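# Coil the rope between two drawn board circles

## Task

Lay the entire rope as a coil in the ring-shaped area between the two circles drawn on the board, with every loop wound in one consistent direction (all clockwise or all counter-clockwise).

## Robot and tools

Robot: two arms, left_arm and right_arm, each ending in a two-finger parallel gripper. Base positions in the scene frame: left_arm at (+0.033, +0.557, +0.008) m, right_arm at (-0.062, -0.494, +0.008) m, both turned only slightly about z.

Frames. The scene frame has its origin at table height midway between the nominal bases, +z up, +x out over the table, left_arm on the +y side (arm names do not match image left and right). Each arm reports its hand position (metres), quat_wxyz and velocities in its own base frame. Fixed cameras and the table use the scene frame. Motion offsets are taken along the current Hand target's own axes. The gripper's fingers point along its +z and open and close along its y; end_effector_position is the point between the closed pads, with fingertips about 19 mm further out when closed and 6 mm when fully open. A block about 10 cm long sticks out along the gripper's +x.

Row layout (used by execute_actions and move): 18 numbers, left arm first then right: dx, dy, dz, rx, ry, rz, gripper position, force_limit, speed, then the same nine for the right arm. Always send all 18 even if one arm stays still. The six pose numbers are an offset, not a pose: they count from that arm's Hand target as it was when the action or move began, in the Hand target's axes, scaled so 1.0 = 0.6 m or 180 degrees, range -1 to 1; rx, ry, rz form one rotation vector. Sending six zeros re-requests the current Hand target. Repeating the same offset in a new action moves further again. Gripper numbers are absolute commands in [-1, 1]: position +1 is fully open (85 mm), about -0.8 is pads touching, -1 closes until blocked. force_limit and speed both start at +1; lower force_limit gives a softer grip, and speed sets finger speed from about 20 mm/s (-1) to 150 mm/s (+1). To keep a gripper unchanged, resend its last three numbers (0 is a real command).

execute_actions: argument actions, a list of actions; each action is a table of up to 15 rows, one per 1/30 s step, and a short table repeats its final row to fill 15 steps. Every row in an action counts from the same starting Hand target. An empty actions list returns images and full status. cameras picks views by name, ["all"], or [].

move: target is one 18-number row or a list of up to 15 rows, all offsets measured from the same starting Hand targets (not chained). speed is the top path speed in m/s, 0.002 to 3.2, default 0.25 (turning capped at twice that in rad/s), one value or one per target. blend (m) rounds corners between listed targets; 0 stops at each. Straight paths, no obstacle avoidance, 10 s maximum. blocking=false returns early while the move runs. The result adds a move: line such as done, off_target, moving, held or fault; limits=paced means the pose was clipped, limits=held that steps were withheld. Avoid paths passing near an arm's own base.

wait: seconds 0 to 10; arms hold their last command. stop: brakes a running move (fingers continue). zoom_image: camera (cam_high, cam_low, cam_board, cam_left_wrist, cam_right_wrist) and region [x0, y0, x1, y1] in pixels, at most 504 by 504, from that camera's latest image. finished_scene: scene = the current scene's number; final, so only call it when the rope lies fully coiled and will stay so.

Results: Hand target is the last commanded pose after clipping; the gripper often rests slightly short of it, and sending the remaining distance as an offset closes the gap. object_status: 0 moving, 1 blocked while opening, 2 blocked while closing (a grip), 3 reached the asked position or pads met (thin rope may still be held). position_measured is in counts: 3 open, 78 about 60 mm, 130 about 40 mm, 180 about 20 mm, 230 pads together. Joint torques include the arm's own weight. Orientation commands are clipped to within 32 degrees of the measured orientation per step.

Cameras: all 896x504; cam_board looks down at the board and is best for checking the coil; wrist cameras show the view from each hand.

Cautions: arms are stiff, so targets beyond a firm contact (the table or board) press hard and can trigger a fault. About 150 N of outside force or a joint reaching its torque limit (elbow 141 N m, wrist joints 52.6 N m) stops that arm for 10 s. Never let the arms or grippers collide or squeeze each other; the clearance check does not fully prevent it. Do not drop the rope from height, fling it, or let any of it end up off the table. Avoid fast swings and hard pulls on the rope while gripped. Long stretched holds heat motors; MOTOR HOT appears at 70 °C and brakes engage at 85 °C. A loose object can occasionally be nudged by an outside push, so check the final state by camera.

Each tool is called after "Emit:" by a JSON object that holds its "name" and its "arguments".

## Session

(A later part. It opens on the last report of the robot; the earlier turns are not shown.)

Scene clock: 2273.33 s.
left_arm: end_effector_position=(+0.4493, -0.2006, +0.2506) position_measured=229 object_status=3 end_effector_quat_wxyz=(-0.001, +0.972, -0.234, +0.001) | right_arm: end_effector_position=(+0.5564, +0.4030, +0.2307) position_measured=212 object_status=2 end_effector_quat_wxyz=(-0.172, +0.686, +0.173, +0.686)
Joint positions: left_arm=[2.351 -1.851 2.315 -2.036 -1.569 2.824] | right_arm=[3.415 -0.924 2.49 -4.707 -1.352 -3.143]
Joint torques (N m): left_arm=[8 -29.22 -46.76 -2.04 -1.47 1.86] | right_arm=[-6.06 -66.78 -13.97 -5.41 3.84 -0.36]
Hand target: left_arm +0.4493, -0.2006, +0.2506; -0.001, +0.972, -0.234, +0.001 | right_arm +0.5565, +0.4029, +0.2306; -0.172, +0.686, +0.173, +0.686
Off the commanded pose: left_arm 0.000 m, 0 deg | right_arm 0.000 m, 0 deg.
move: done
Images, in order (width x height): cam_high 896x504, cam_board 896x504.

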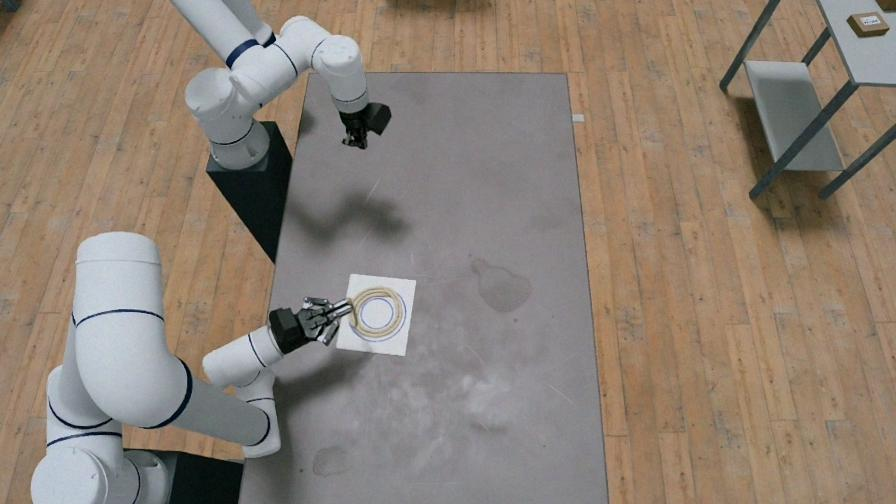

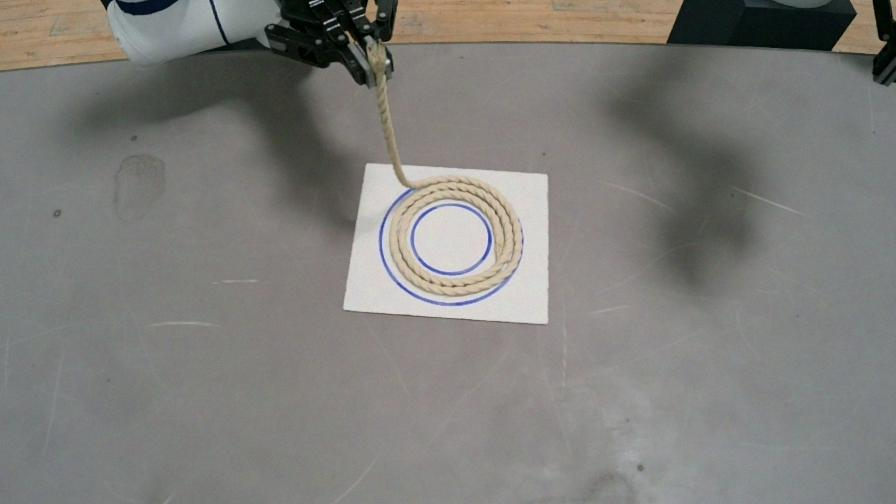

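Emit:
{"name": "move", "arguments": {"target": [[0,0,0,0,0,0,-0.8,-1,-1,0.0063,0,0.018,0,-0.125,0,-1,-1,-1],[0,0,0,0,0,0,-0.8,-1,-1,0.0088,0,0.0373,0,-0.25,0,-1,-1,-1]], "speed": 0.1, "blend": 0.005, "cameras": ["cam_high","cam_board"]}}

Emit:
{"name": "zoom_image", "arguments": {"camera": "cam_board", "region": [350, 20, 560, 310]}}

Scene clock: 2303.80 s.
left_arm: end_effector_position=(+0.4493, -0.2006, +0.2506) position_measured=229 object_status=3 end_effector_quat_wxyz=(-0.001, +0.972, -0.234, +0.001) | right_arm: end_effector_position=(+0.5762, +0.4135, +0.2358) position_measured=212 object_status=2 end_effector_quat_wxyz=(-0.093, +0.896, +0.225, +0.371)
Joint positions: left_arm=[2.351 -1.851 2.315 -2.036 -1.569 2.824] | right_arm=[3.462 -1.48 2.405 -3.273 -1.45 -3.264]
Joint torques (N m): left_arm=[7.4 -29.26 -46.44 -1.77 -1.76 1.78] | right_arm=[10.16 -89.71 -40.7 -2.47 -1.89 -2.58]
Hand target: left_arm +0.4493, -0.2006, +0.2506; -0.001, +0.972, -0.234, +0.001 | right_arm +0.5762, +0.4135, +0.2359; -0.093, +0.896, +0.225, +0.371
Off the commanded pose: left_arm 0.000 m, 0 deg | right_arm 0.000 m, 0 deg.
move: done
Images, in order (width x height): cam_high 896x504, cam_board 896x504.

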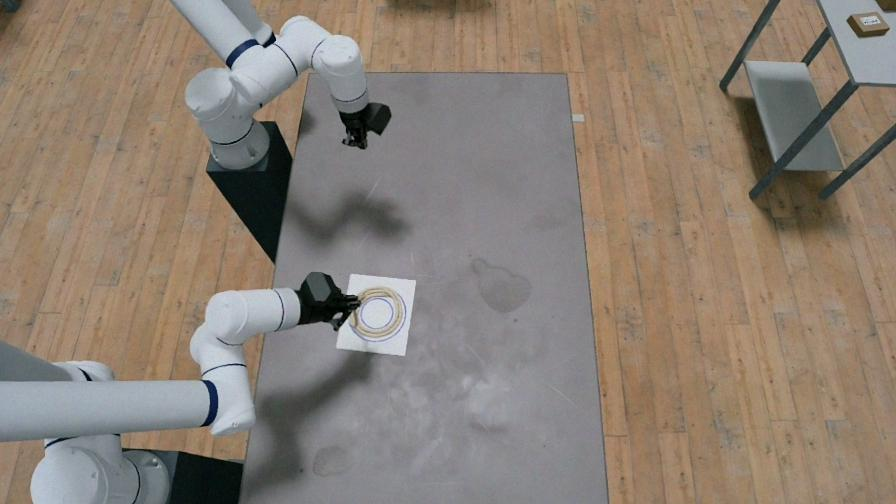

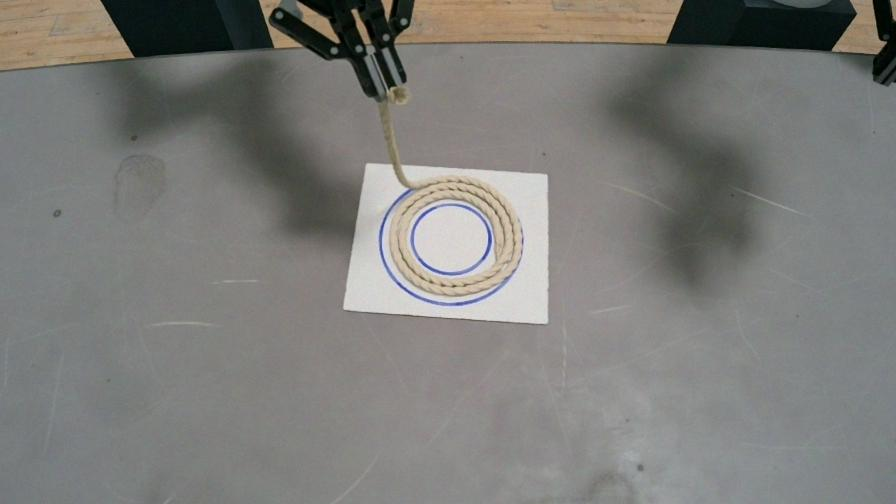

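Scaled by 1.738.

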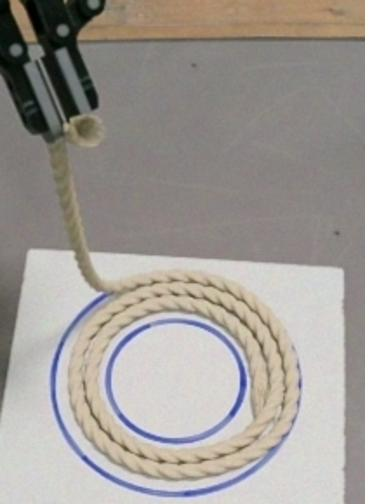

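Emit:
{"name": "move", "arguments": {"target": [[0,0,0,0,0,0,-0.8,-1,-1,0.0113,0,0.0137,0,-0.125,0,-1,-1,-1],[0,0,0,0,0,0,-0.8,-1,-1,0.0169,0,0.027,0,-0.25,0,-1,-1,-1]], "speed": 0.1, "blend": 0.005, "cameras": ["all"]}}

Emit:
{"name": "zoom_image", "arguments": {"camera": "cam_board", "region": [350, 20, 560, 310]}}

Scene clock: 2314.90 s.
left_arm: end_effector_position=(+0.4493, -0.2006, +0.2506) position_measured=229 object_status=3 end_effector_quat_wxyz=(-0.001, +0.972, -0.234, +0.001) | right_arm: end_effector_position=(+0.5926, +0.4223, +0.2316) position_measured=212 object_status=2 end_effector_quat_wxyz=(+0.000, +0.970, +0.244, +0.000)
Joint positions: left_arm=[2.351 -1.851 2.315 -2.036 -1.569 2.824] | right_arm=[3.515 -1.413 1.948 -2.105 -1.572 -3.261]
Joint torques (N m): left_arm=[7.75 -29.46 -46.62 -1.84 -1.49 1.64] | right_arm=[11.03 -67.74 -50.57 -1.85 -1.99 3.97]
Hand target: left_arm +0.4493, -0.2006, +0.2506; -0.001, +0.972, -0.234, +0.001 | right_arm +0.5926, +0.4223, +0.2316; +0.000, +0.970, +0.244, +0.000
Off the commanded pose: left_arm 0.000 m, 0 deg | right_arm 0.000 m, 0 deg.
move: done
camera_calibration:
cam_left_wrist: T_world_to_cam=[[-0.454041, -0.890812, -0.0173258, 0.0376735], [-0.830917, 0.416334, 0.369111, 0.382166], [-0.321595, 0.181988, -0.929224, 0.544751], [0, 0, 0, 1]] pos_world=[0.509843, -0.224687, 0.365787]
cam_right_wrist: T_world_to_cam=[[0.4682, -0.883495, -0.0150136, 0.112384], [-0.833345, -0.447146, 0.324955, 0.627014], [-0.293809, -0.139632, -0.94561, 0.577498], [0, 0, 0, 1]] pos_world=[0.639575, 0.460295, 0.344024]

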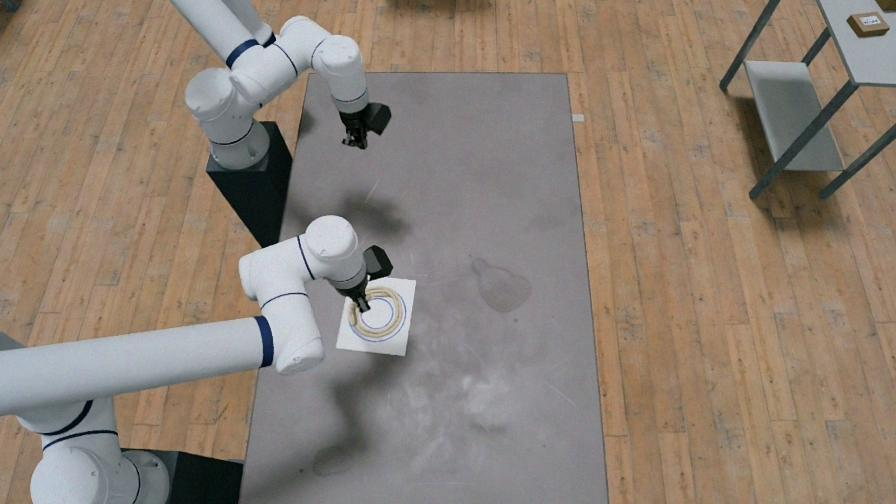

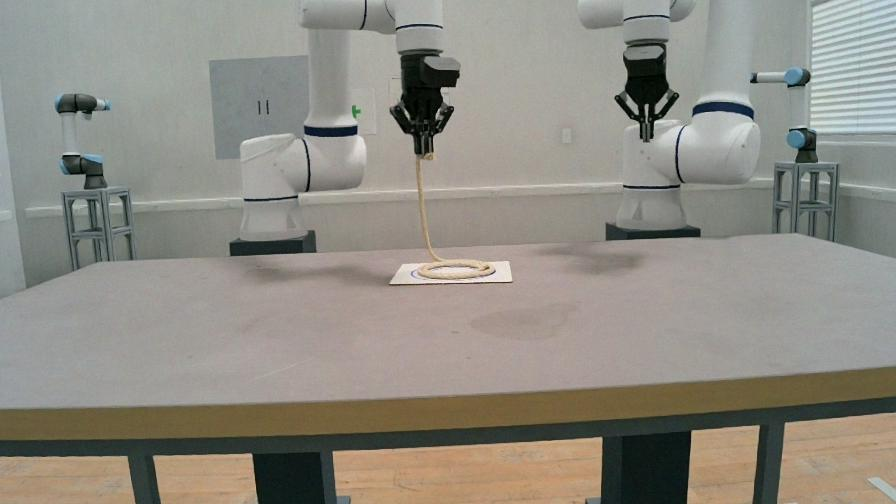

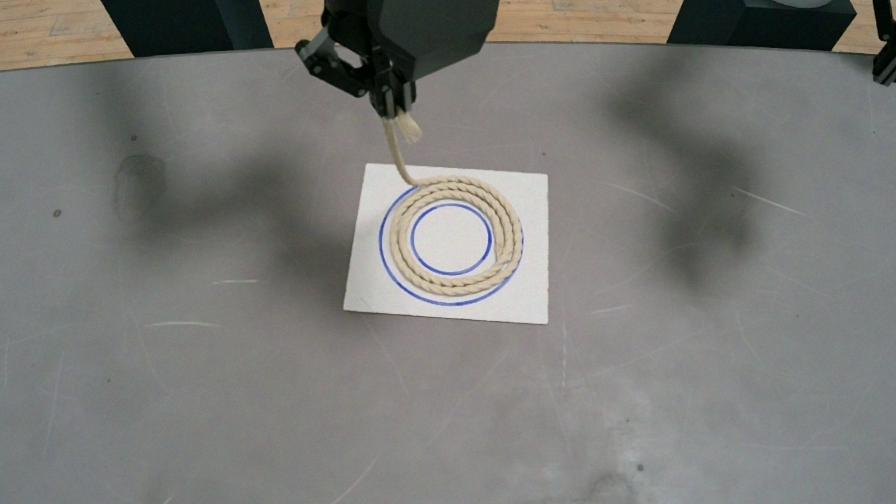

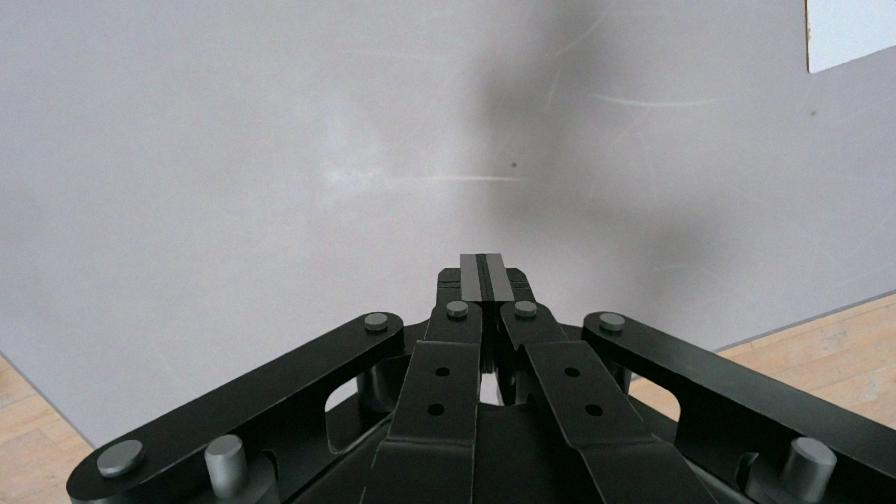

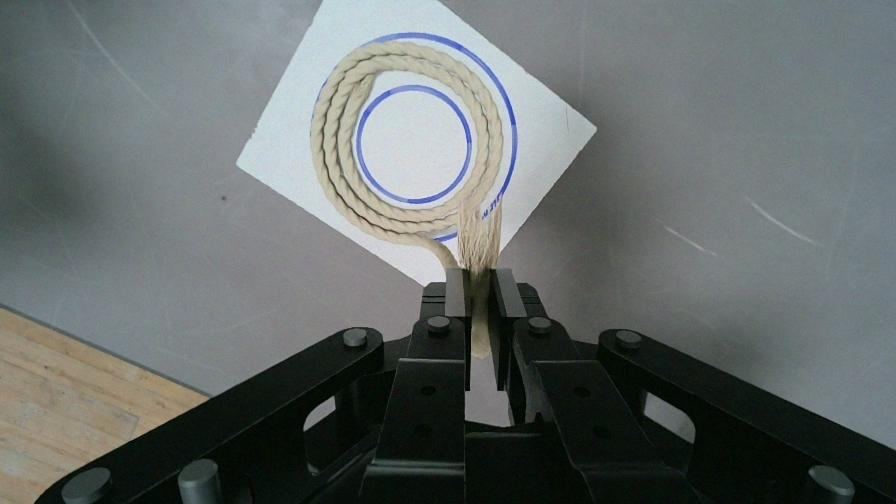

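Scaled by 1.738.

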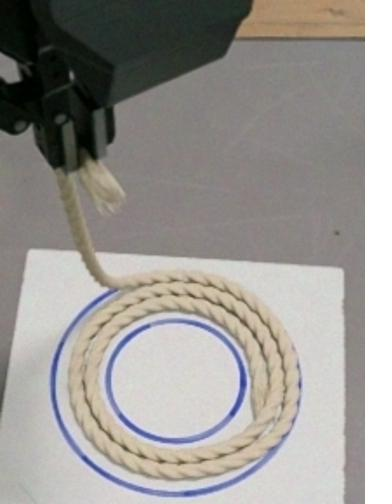

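Emit:
{"name": "zoom_image", "arguments": {"camera": "cam_right_wrist", "region": [230, 0, 610, 290]}}

Scaled by 1.326.

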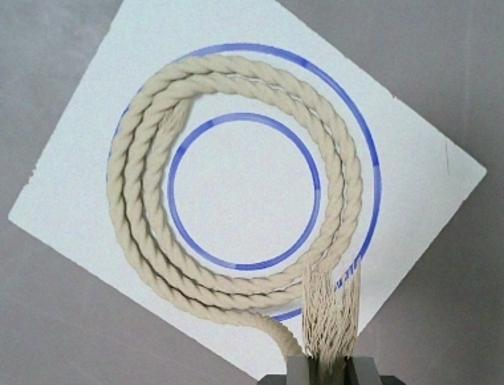

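Emit:
{"name": "move", "arguments": {"target": [[0,0,0,0,0,0,-0.8,-1,-1,0.0086,0.0128,0.0285,0,0,0,-1,-1,-1],[0,0,0,0,0,0,-0.8,-1,-1,0.0298,0.0295,0.0615,0,0,0,-1,-1,-1]], "speed": 0.035, "blend": 0.005, "cameras": ["cam_high","cam_board","cam_right_wrist"]}}

Emit:
{"name": "zoom_image", "arguments": {"camera": "cam_board", "region": [350, 20, 560, 310]}}

Emit:
{"name": "zoom_image", "arguments": {"camera": "cam_right_wrist", "region": [230, 0, 650, 320]}}

Scene clock: 2365.87 s.
left_arm: end_effector_position=(+0.4493, -0.2006, +0.2506) position_measured=229 object_status=3 end_effector_quat_wxyz=(-0.001, +0.972, -0.234, +0.001) | right_arm: end_effector_position=(+0.6166, +0.4152, +0.1948) position_measured=212 object_status=2 end_effector_quat_wxyz=(+0.000, +0.970, +0.244, +0.000)
Joint positions: left_arm=[2.351 -1.851 2.315 -2.036 -1.569 2.824] | right_arm=[3.493 -1.355 1.952 -2.168 -1.572 -3.282]
Joint torques (N m): left_arm=[7.29 -28.66 -46.66 -1.98 -1.44 1.64] | right_arm=[-7.47 -75.37 -48.37 -7.19 -2.19 -2.03]
Hand target: left_arm +0.4493, -0.2006, +0.2506; -0.001, +0.972, -0.234, +0.001 | right_arm +0.6167, +0.4152, +0.1947; +0.000, +0.970, +0.244, +0.000
Off the commanded pose: left_arm 0.000 m, 0 deg | right_arm 0.000 m, 0 deg.
move: done
camera_calibration:
cam_right_wrist: T_world_to_cam=[[0.468177, -0.883508, -0.0149606, 0.0942808], [-0.833328, -0.44709, 0.325076, 0.655807], [-0.293896, -0.139726, -0.94557, 0.548876], [0, 0, 0, 1]] pos_world=[0.663675, 0.453195, 0.307224]
Images, in order (width x height): cam_high 896x504, cam_board 896x504, cam_right_wrist 896x504.

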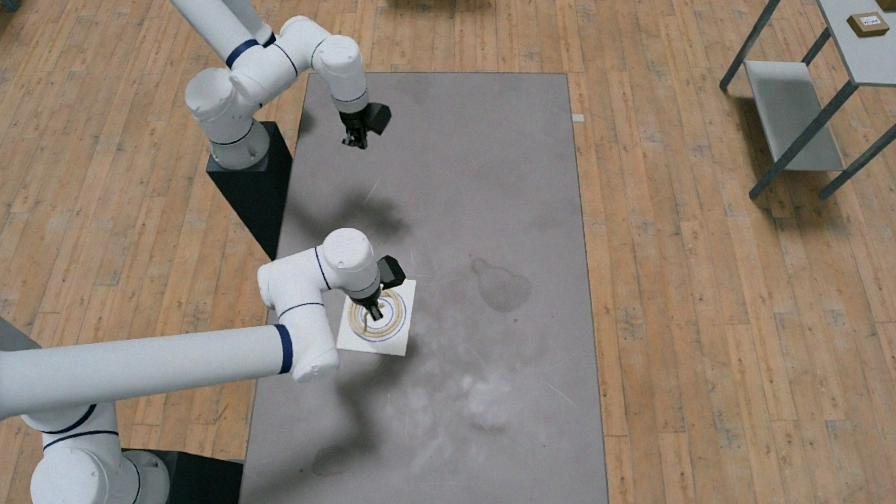

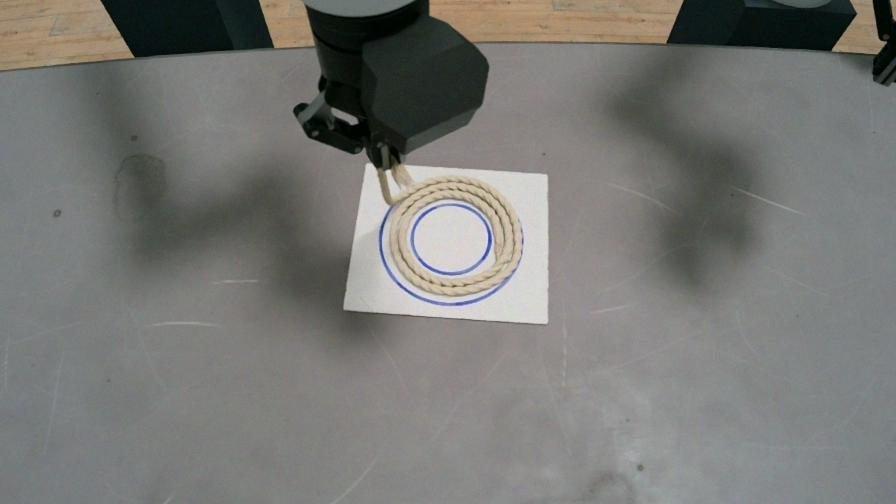

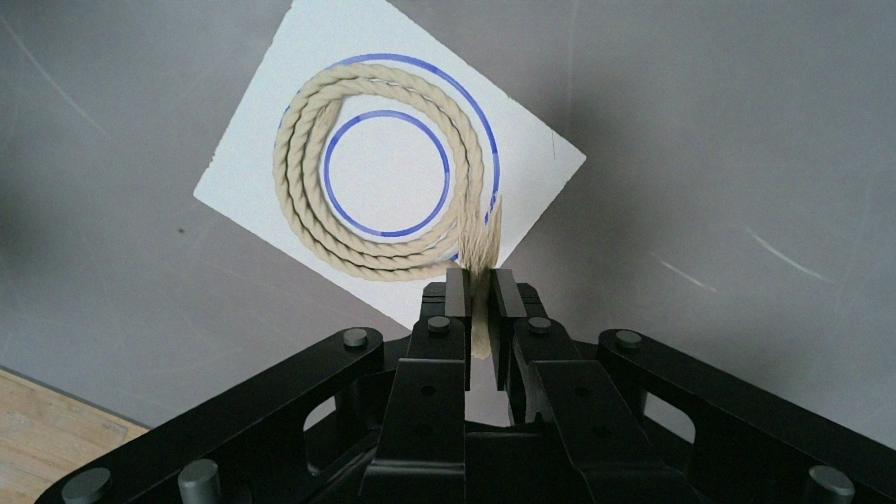

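Scaled by 1.738.

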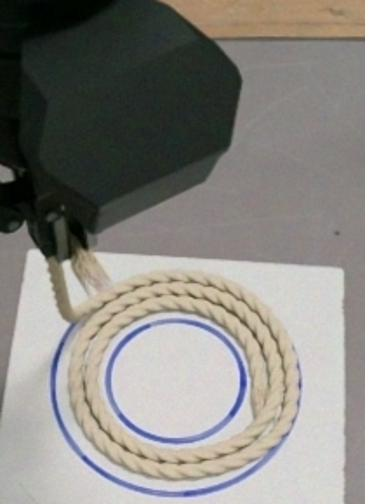

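Scaled by 1.200.

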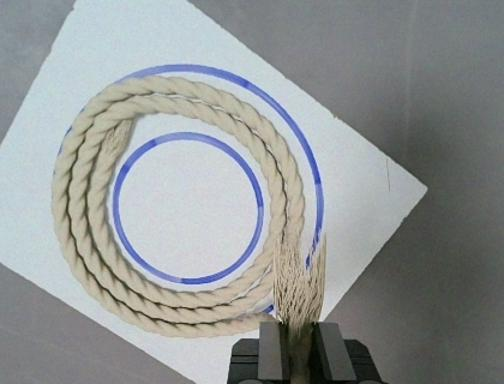

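Emit:
{"name": "zoom_image", "arguments": {"camera": "cam_board", "region": [370, 150, 470, 250]}}

Emit:
{"name": "zoom_image", "arguments": {"camera": "cam_right_wrist", "region": [360, 180, 520, 300]}}

Scaled by 5.040.

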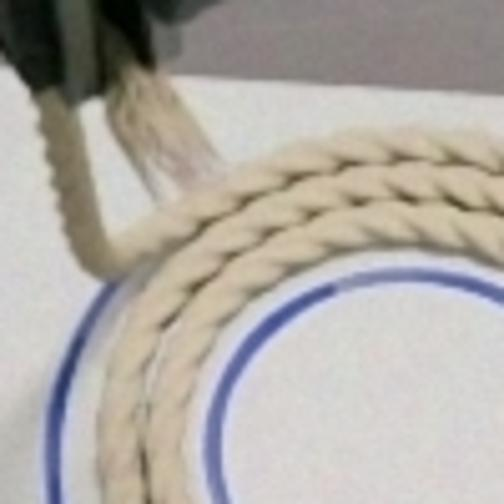

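Scaled by 3.150.

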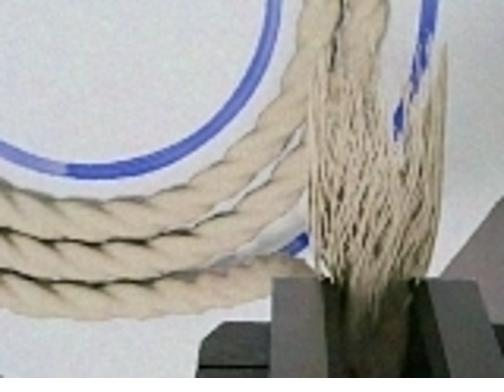

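Emit:
{"name": "wait", "arguments": {"seconds": 0.1, "cameras": ["cam_board", "cam_high", "cam_right_wrist"]}}

Emit:
{"name": "zoom_image", "arguments": {"camera": "cam_board", "region": [370, 170, 540, 310]}}

Emit:
{"name": "zoom_image", "arguments": {"camera": "cam_right_wrist", "region": [250, 150, 650, 500]}}

Scene clock: 2405.43 s.
left_arm: end_effector_position=(+0.4493, -0.2006, +0.2506) position_measured=229 object_status=3 end_effector_quat_wxyz=(-0.001, +0.972, -0.234, +0.001) | right_arm: end_effector_position=(+0.6167, +0.4151, +0.1947) position_measured=212 object_status=2 end_effector_quat_wxyz=(+0.000, +0.970, +0.244, +0.000)
Joint positions: left_arm=[2.351 -1.851 2.315 -2.036 -1.569 2.824] | right_arm=[3.493 -1.354 1.952 -2.168 -1.572 -3.282]
Joint torques (N m): left_arm=[7.44 -28.17 -46.53 -2.03 -1.44 1.7] | right_arm=[-7.66 -73.39 -49.29 -7.24 0.68 -2.52]
Hand target: left_arm +0.4493, -0.2006, +0.2506; -0.001, +0.972, -0.234, +0.001 | right_arm +0.6167, +0.4152, +0.1947; +0.000, +0.970, +0.244, +0.000
Tool commands: left_gripper/position=-0.8 left_gripper/force_limit=-1.0 left_gripper/speed=-1.0 right_gripper/position=-1.0 right_gripper/force_limit=-1.0 right_gripper/speed=-1.0
Off the commanded pose: left_arm 0.000 m, 0 deg | right_arm 0.000 m, 0 deg.
wait: 0.10 s; at rest from the start
camera_calibration:
cam_right_wrist: T_world_to_cam=[[0.468162, -0.883515, -0.0150049, 0.094259], [-0.833304, -0.447078, 0.325155, 0.655877], [-0.293987, -0.139721, -0.945542, 0.548861], [0, 0, 0, 1]] pos_world=[0.663775, 0.453195, 0.307124]
Images, in order (width x height): cam_high 896x504, cam_board 896x504, cam_right_wrist 896x504.

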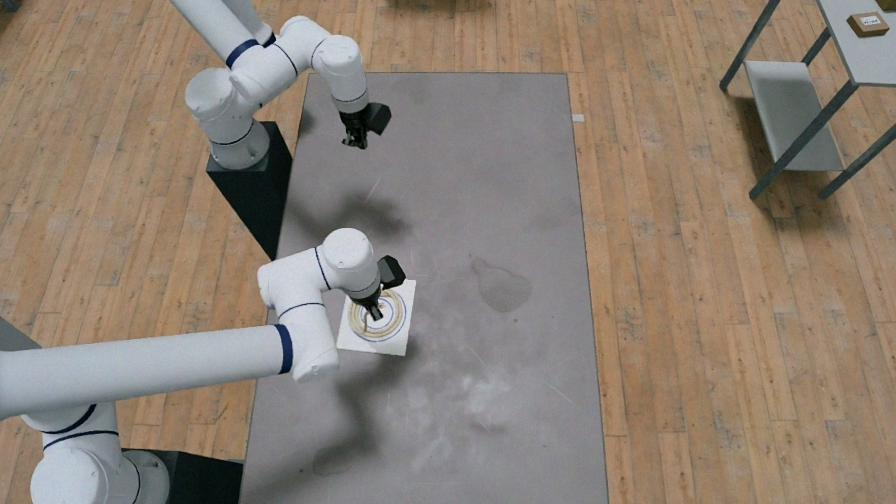

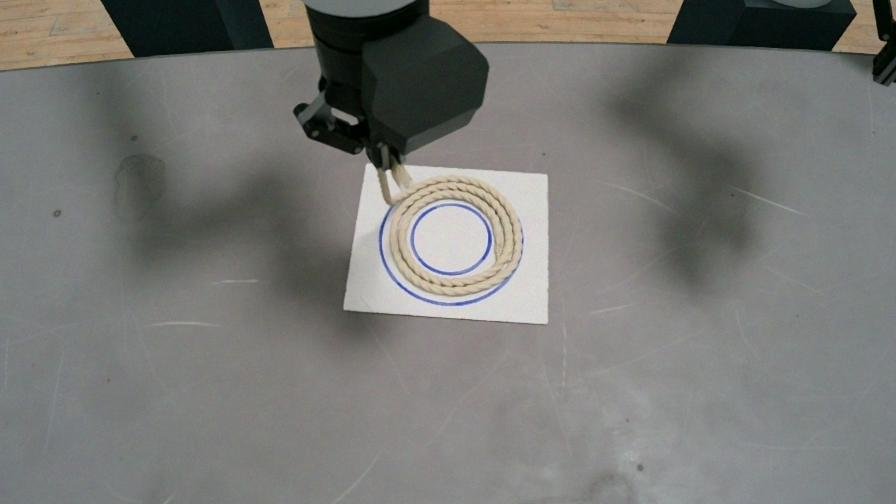

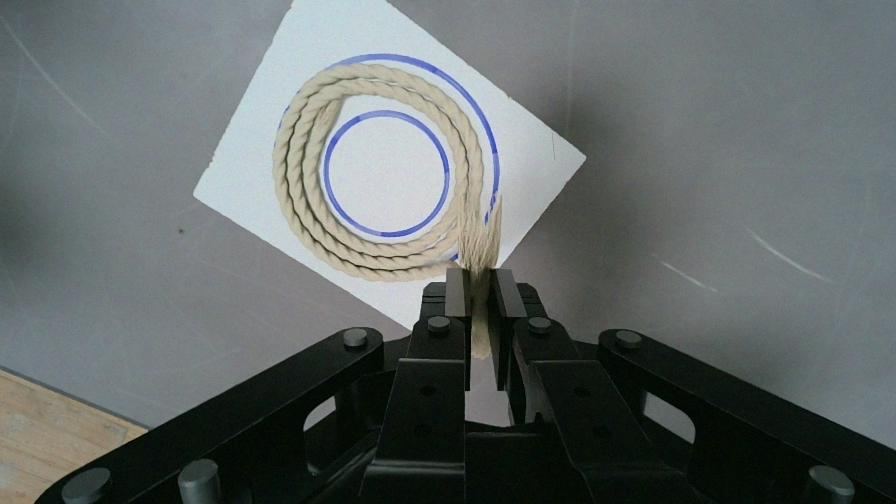

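Scaled by 2.965.

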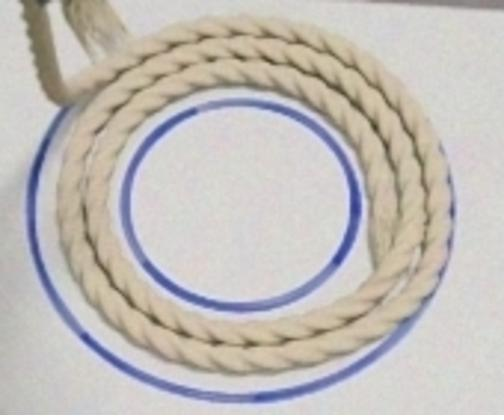

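Scaled by 1.260.

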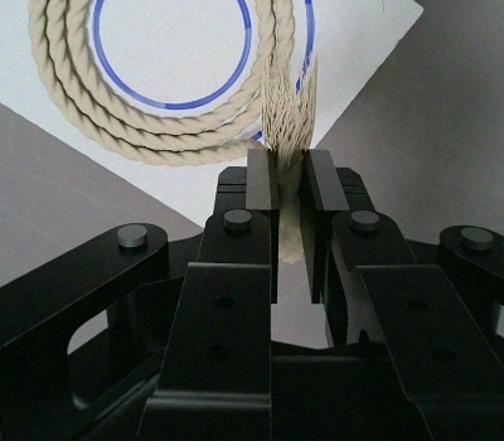

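Emit:
{"name": "move", "arguments": {"target": [[0,0,0,0,0,0,-0.8,-1,-1,-0.02416,-0.03176,-0.05717,0,0,0,-1,-1,-1],[0,0,0,0,0,0,-0.8,-1,-1,-0.00861,-0.016,-0.02717,0,0,0,-1,-1,-1],[0,0,0,0,0,0,-0.8,-1,-1,0.00804,-0.00438,0.00117,0,0,0,-1,-1,-1]], "speed": [0.06,0.04,0.04], "blend": [0.003,0.008,0], "cameras": ["cam_board", "cam_right_wrist"]}}

Emit:
{"name": "zoom_image", "arguments": {"camera": "cam_board", "region": [370, 170, 540, 310]}}

Emit:
{"name": "zoom_image", "arguments": {"camera": "cam_right_wrist", "region": [250, 100, 550, 300]}}

Scene clock: 2491.33 s.
left_arm: end_effector_position=(+0.4493, -0.2006, +0.2506) position_measured=229 object_status=3 end_effector_quat_wxyz=(-0.001, +0.972, -0.234, +0.001) | right_arm: end_effector_position=(+0.6197, +0.4198, +0.1941) position_measured=212 object_status=2 end_effector_quat_wxyz=(+0.000, +0.970, +0.244, +0.000)
Joint positions: left_arm=[2.351 -1.851 2.315 -2.036 -1.569 2.824] | right_arm=[3.498 -1.346 1.943 -2.167 -1.572 -3.278]
Joint torques (N m): left_arm=[7.82 -28.48 -46.59 -2.22 -1.57 1.49] | right_arm=[-6.82 -76.48 -49.7 -6.93 -1.74 -2.86]
Hand target: left_arm +0.4493, -0.2006, +0.2506; -0.001, +0.972, -0.234, +0.001 | right_arm +0.6197, +0.4197, +0.1940; +0.000, +0.970, +0.244, +0.000
Off the commanded pose: left_arm 0.000 m, 0 deg | right_arm 0.000 m, 0 deg.
move: done
camera_calibration:
cam_right_wrist: T_world_to_cam=[[0.468162, -0.883515, -0.0150049, 0.0969565], [-0.833304, -0.447078, 0.325155, 0.660545], [-0.293987, -0.139721, -0.945542, 0.549789], [0, 0, 0, 1]] pos_world=[0.666675, 0.457795, 0.306524]
Images, in order (width x height): cam_board 896x504, cam_right_wrist 896x504.

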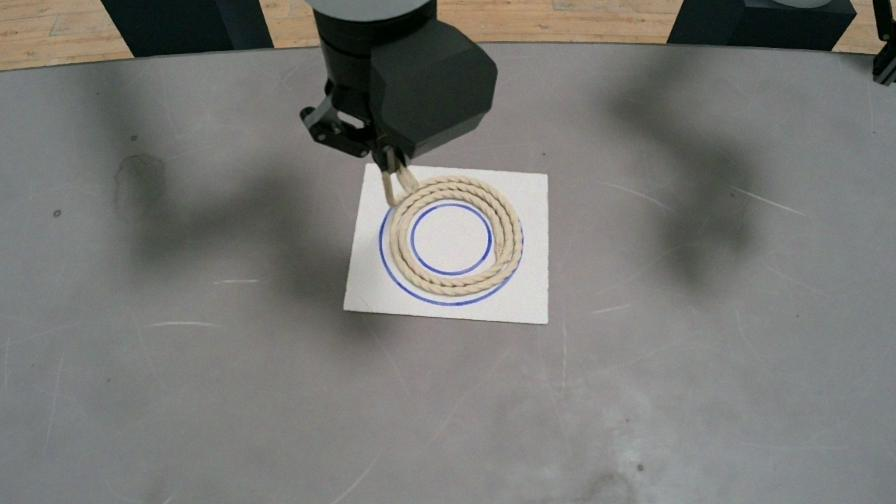

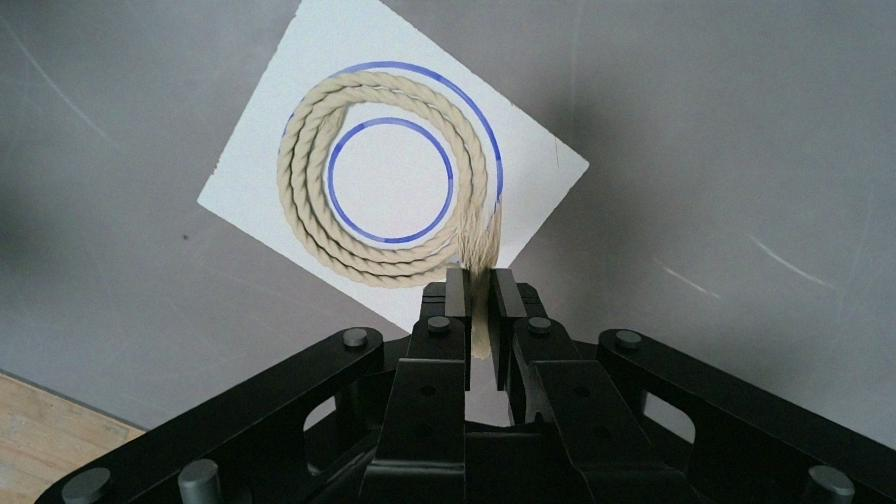

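Scaled by 2.965.

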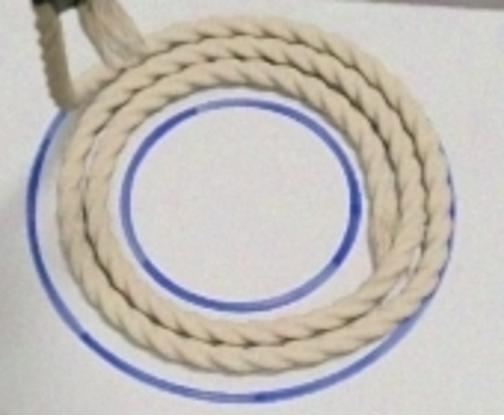

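Scaled by 1.680.

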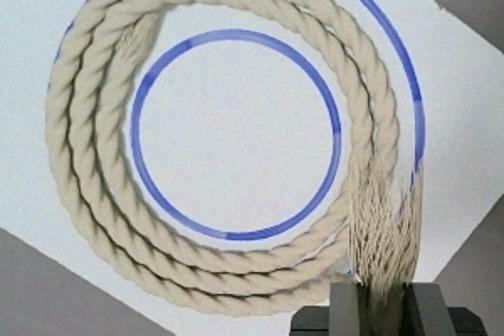

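Emit:
{"name": "move", "arguments": {"target": [[0,0,0,0,0,0,-0.8,-1,-1,0.02003,0.00815,0.02917,0,0,0,-1,-1,-1],[0,0,0,0,0,0,-0.8,-1,-1,0.04417,0.00865,0.06167,0,0,-0.02778,-1,-1,-1],[0,0,0,0,0,0,-0.8,-1,-1,0.06732,-0.00407,0.095,0,0,-0.1111,-1,-1,-1]], "speed": 0.04, "blend": [0.008,0.008,0], "cameras": ["cam_board", "cam_high", "cam_right_wrist"]}}

Emit:
{"name": "zoom_image", "arguments": {"camera": "cam_board", "region": [370, 170, 540, 310]}}

Emit:
{"name": "zoom_image", "arguments": {"camera": "cam_right_wrist", "region": [200, 50, 600, 350]}}

Emit:
{"name": "zoom_image", "arguments": {"camera": "cam_high", "region": [330, 265, 430, 365]}}

Scene clock: 2518.57 s.
left_arm: end_effector_position=(+0.4493, -0.2006, +0.2506) position_measured=229 object_status=3 end_effector_quat_wxyz=(-0.001, +0.972, -0.234, +0.001) | right_arm: end_effector_position=(+0.6542, +0.4409, +0.1370) position_measured=212 object_status=2 end_effector_quat_wxyz=(+0.000, +0.913, +0.408, +0.000)
Joint positions: left_arm=[2.351 -1.851 2.315 -2.036 -1.569 2.824] | right_arm=[3.508 -1.229 1.907 -2.248 -1.572 -3.616]
Joint torques (N m): left_arm=[6.48 -28.76 -46.7 -2.03 -1.52 1.57] | right_arm=[9.59 -89.3 -46.92 -7.65 0.28 -2.18]
Hand target: left_arm +0.4493, -0.2006, +0.2506; -0.001, +0.972, -0.234, +0.001 | right_arm +0.6542, +0.4409, +0.1369; +0.000, +0.913, +0.408, +0.000
Off the commanded pose: left_arm 0.000 m, 0 deg | right_arm 0.000 m, 0 deg.
move: done
camera_calibration:
cam_right_wrist: T_world_to_cam=[[0.741927, -0.67031, -0.0151382, -0.174507], [-0.630244, -0.704928, 0.325376, 0.698143], [-0.228774, -0.231864, -0.945464, 0.506868], [0, 0, 0, 1]] pos_world=[0.68543, 0.492692, 0.249425]
Images, in order (width x height): cam_high 896x504, cam_board 896x504, cam_right_wrist 896x504.

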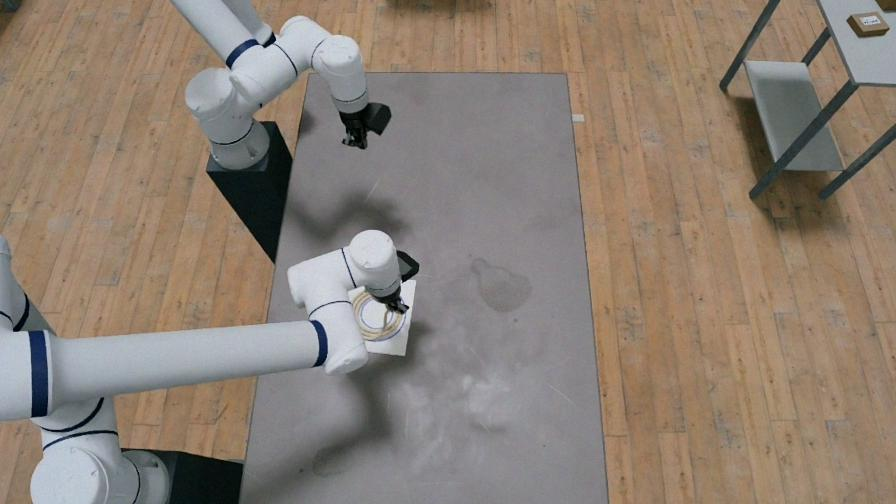

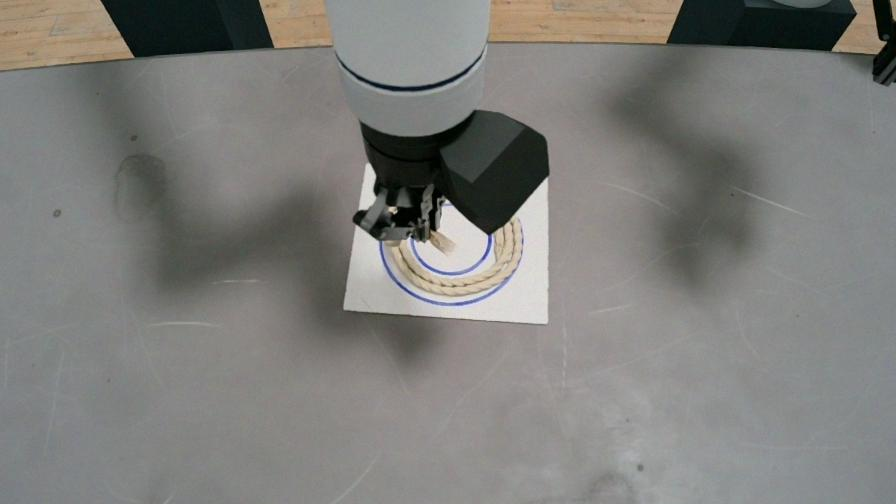

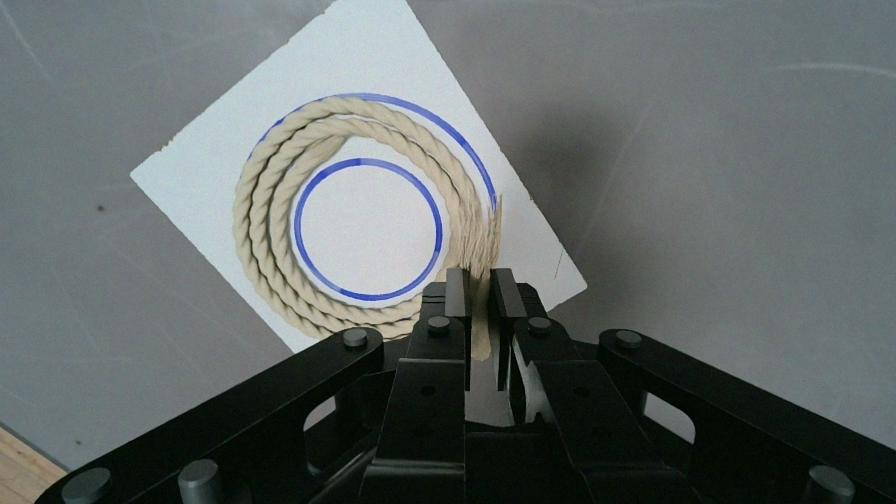

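Scaled by 2.965.

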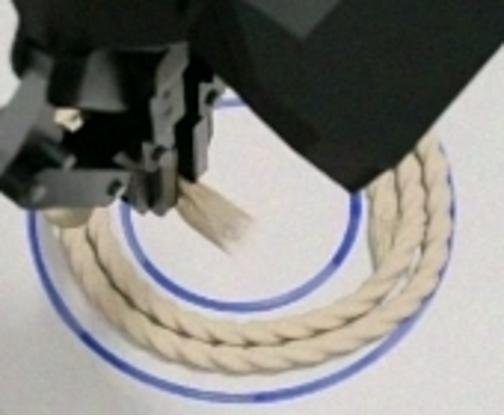

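Scaled by 1.260.

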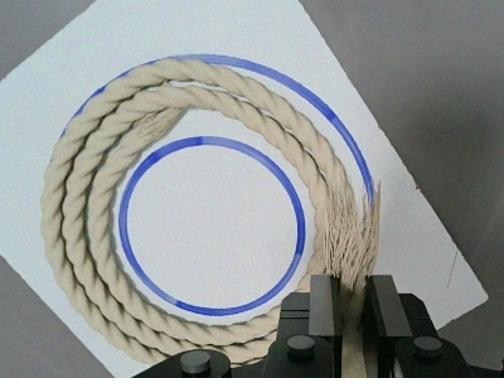

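Scaled by 5.040.

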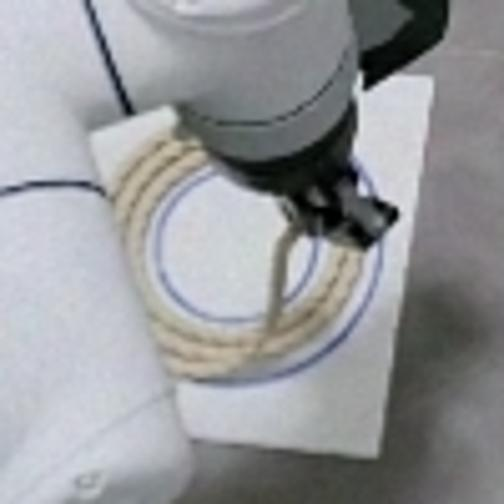

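Emit:
{"name": "move", "arguments": {"target": [[0,0,0,0,0,0,-0.8,-1,-1,0.02157,-0.00962,0.034,0,0,-0.0833,-1,-1,-1],[0,0,0,0,0,0,-0.8,-1,-1,0.04199,-0.02402,0.067,0,0,-0.1667,-1,-1,-1]], "speed": 0.04, "blend": [0.008,0], "cameras": ["cam_board", "cam_high", "cam_right_wrist"]}}

Emit:
{"name": "zoom_image", "arguments": {"camera": "cam_board", "region": [370, 170, 540, 310]}}

Emit:
{"name": "zoom_image", "arguments": {"camera": "cam_right_wrist", "region": [200, 50, 600, 350]}}

Emit:
{"name": "zoom_image", "arguments": {"camera": "cam_high", "region": [330, 265, 430, 365]}}

Scene clock: 2547.53 s.
left_arm: end_effector_position=(+0.4493, -0.2006, +0.2506) position_measured=229 object_status=3 end_effector_quat_wxyz=(-0.001, +0.972, -0.234, +0.001) | right_arm: end_effector_position=(+0.6602, +0.4693, +0.0967) position_measured=212 object_status=2 end_effector_quat_wxyz=(+0.000, +0.776, +0.631, +0.000)
Joint positions: left_arm=[2.351 -1.851 2.315 -2.036 -1.569 2.824] | right_arm=[3.539 -1.156 1.888 -2.302 -1.572 -4.109]
Joint torques (N m): left_arm=[7.52 -28.36 -46.13 -2.09 -1.75 1.55] | right_arm=[9.67 -95.69 -45.35 -7.34 2.76 -2.94]
Hand target: left_arm +0.4493, -0.2006, +0.2506; -0.001, +0.972, -0.234, +0.001 | right_arm +0.6602, +0.4693, +0.0967; +0.000, +0.776, +0.631, +0.000
Off the commanded pose: left_arm 0.000 m, 0 deg | right_arm 0.000 m, 0 deg.
move: done
camera_calibration:
cam_right_wrist: T_world_to_cam=[[0.97769, -0.209465, -0.0156866, -0.532424], [-0.193086, -0.925618, 0.325497, 0.550018], [-0.0827, -0.315206, -0.945413, 0.419401], [0, 0, 0, 1]] pos_world=[0.661431, 0.529781, 0.209127]
Images, in order (width x height): cam_high 896x504, cam_board 896x504, cam_right_wrist 896x504.

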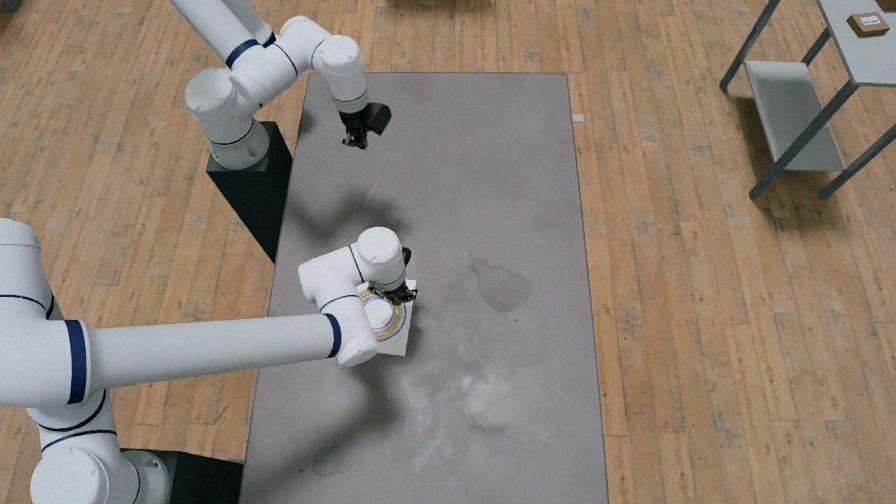

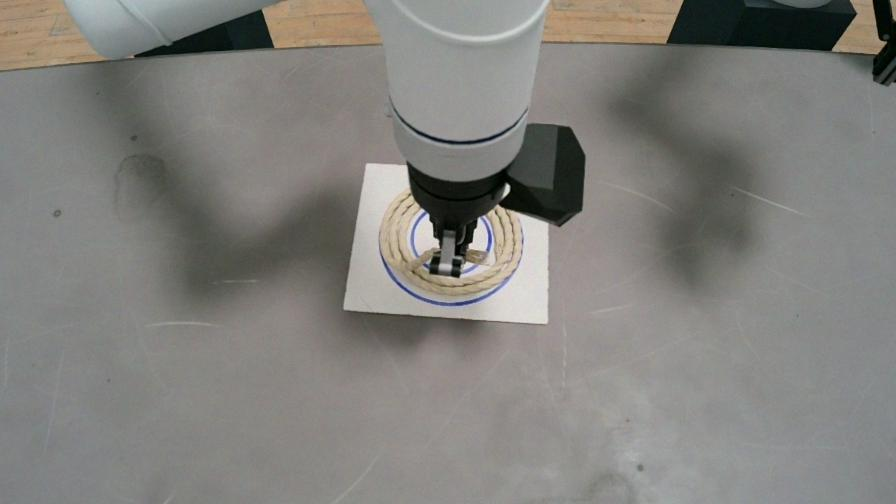

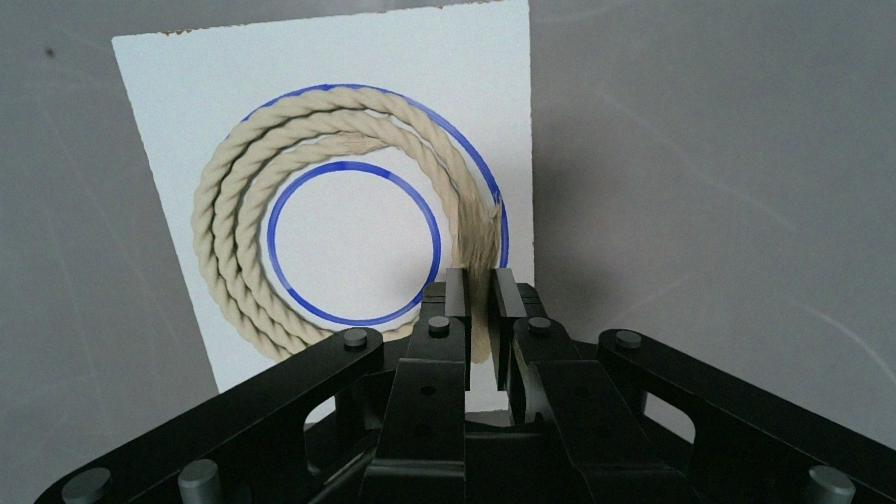

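Scaled by 2.965.

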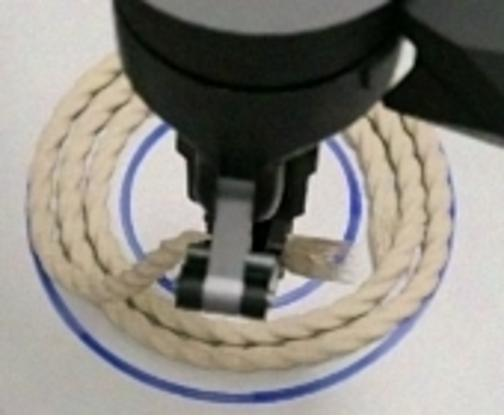

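Scaled by 1.260.

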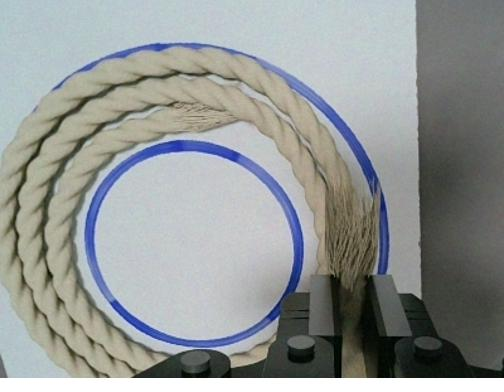

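Scaled by 5.040.

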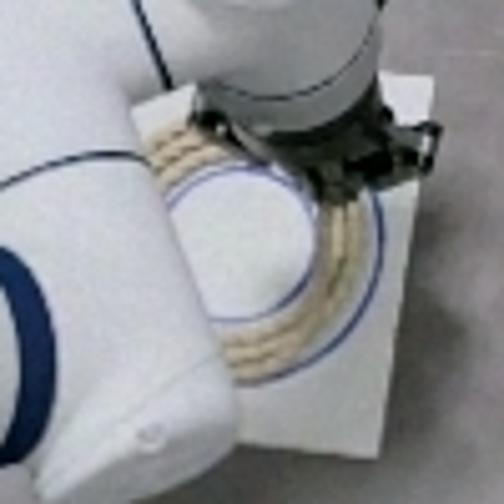

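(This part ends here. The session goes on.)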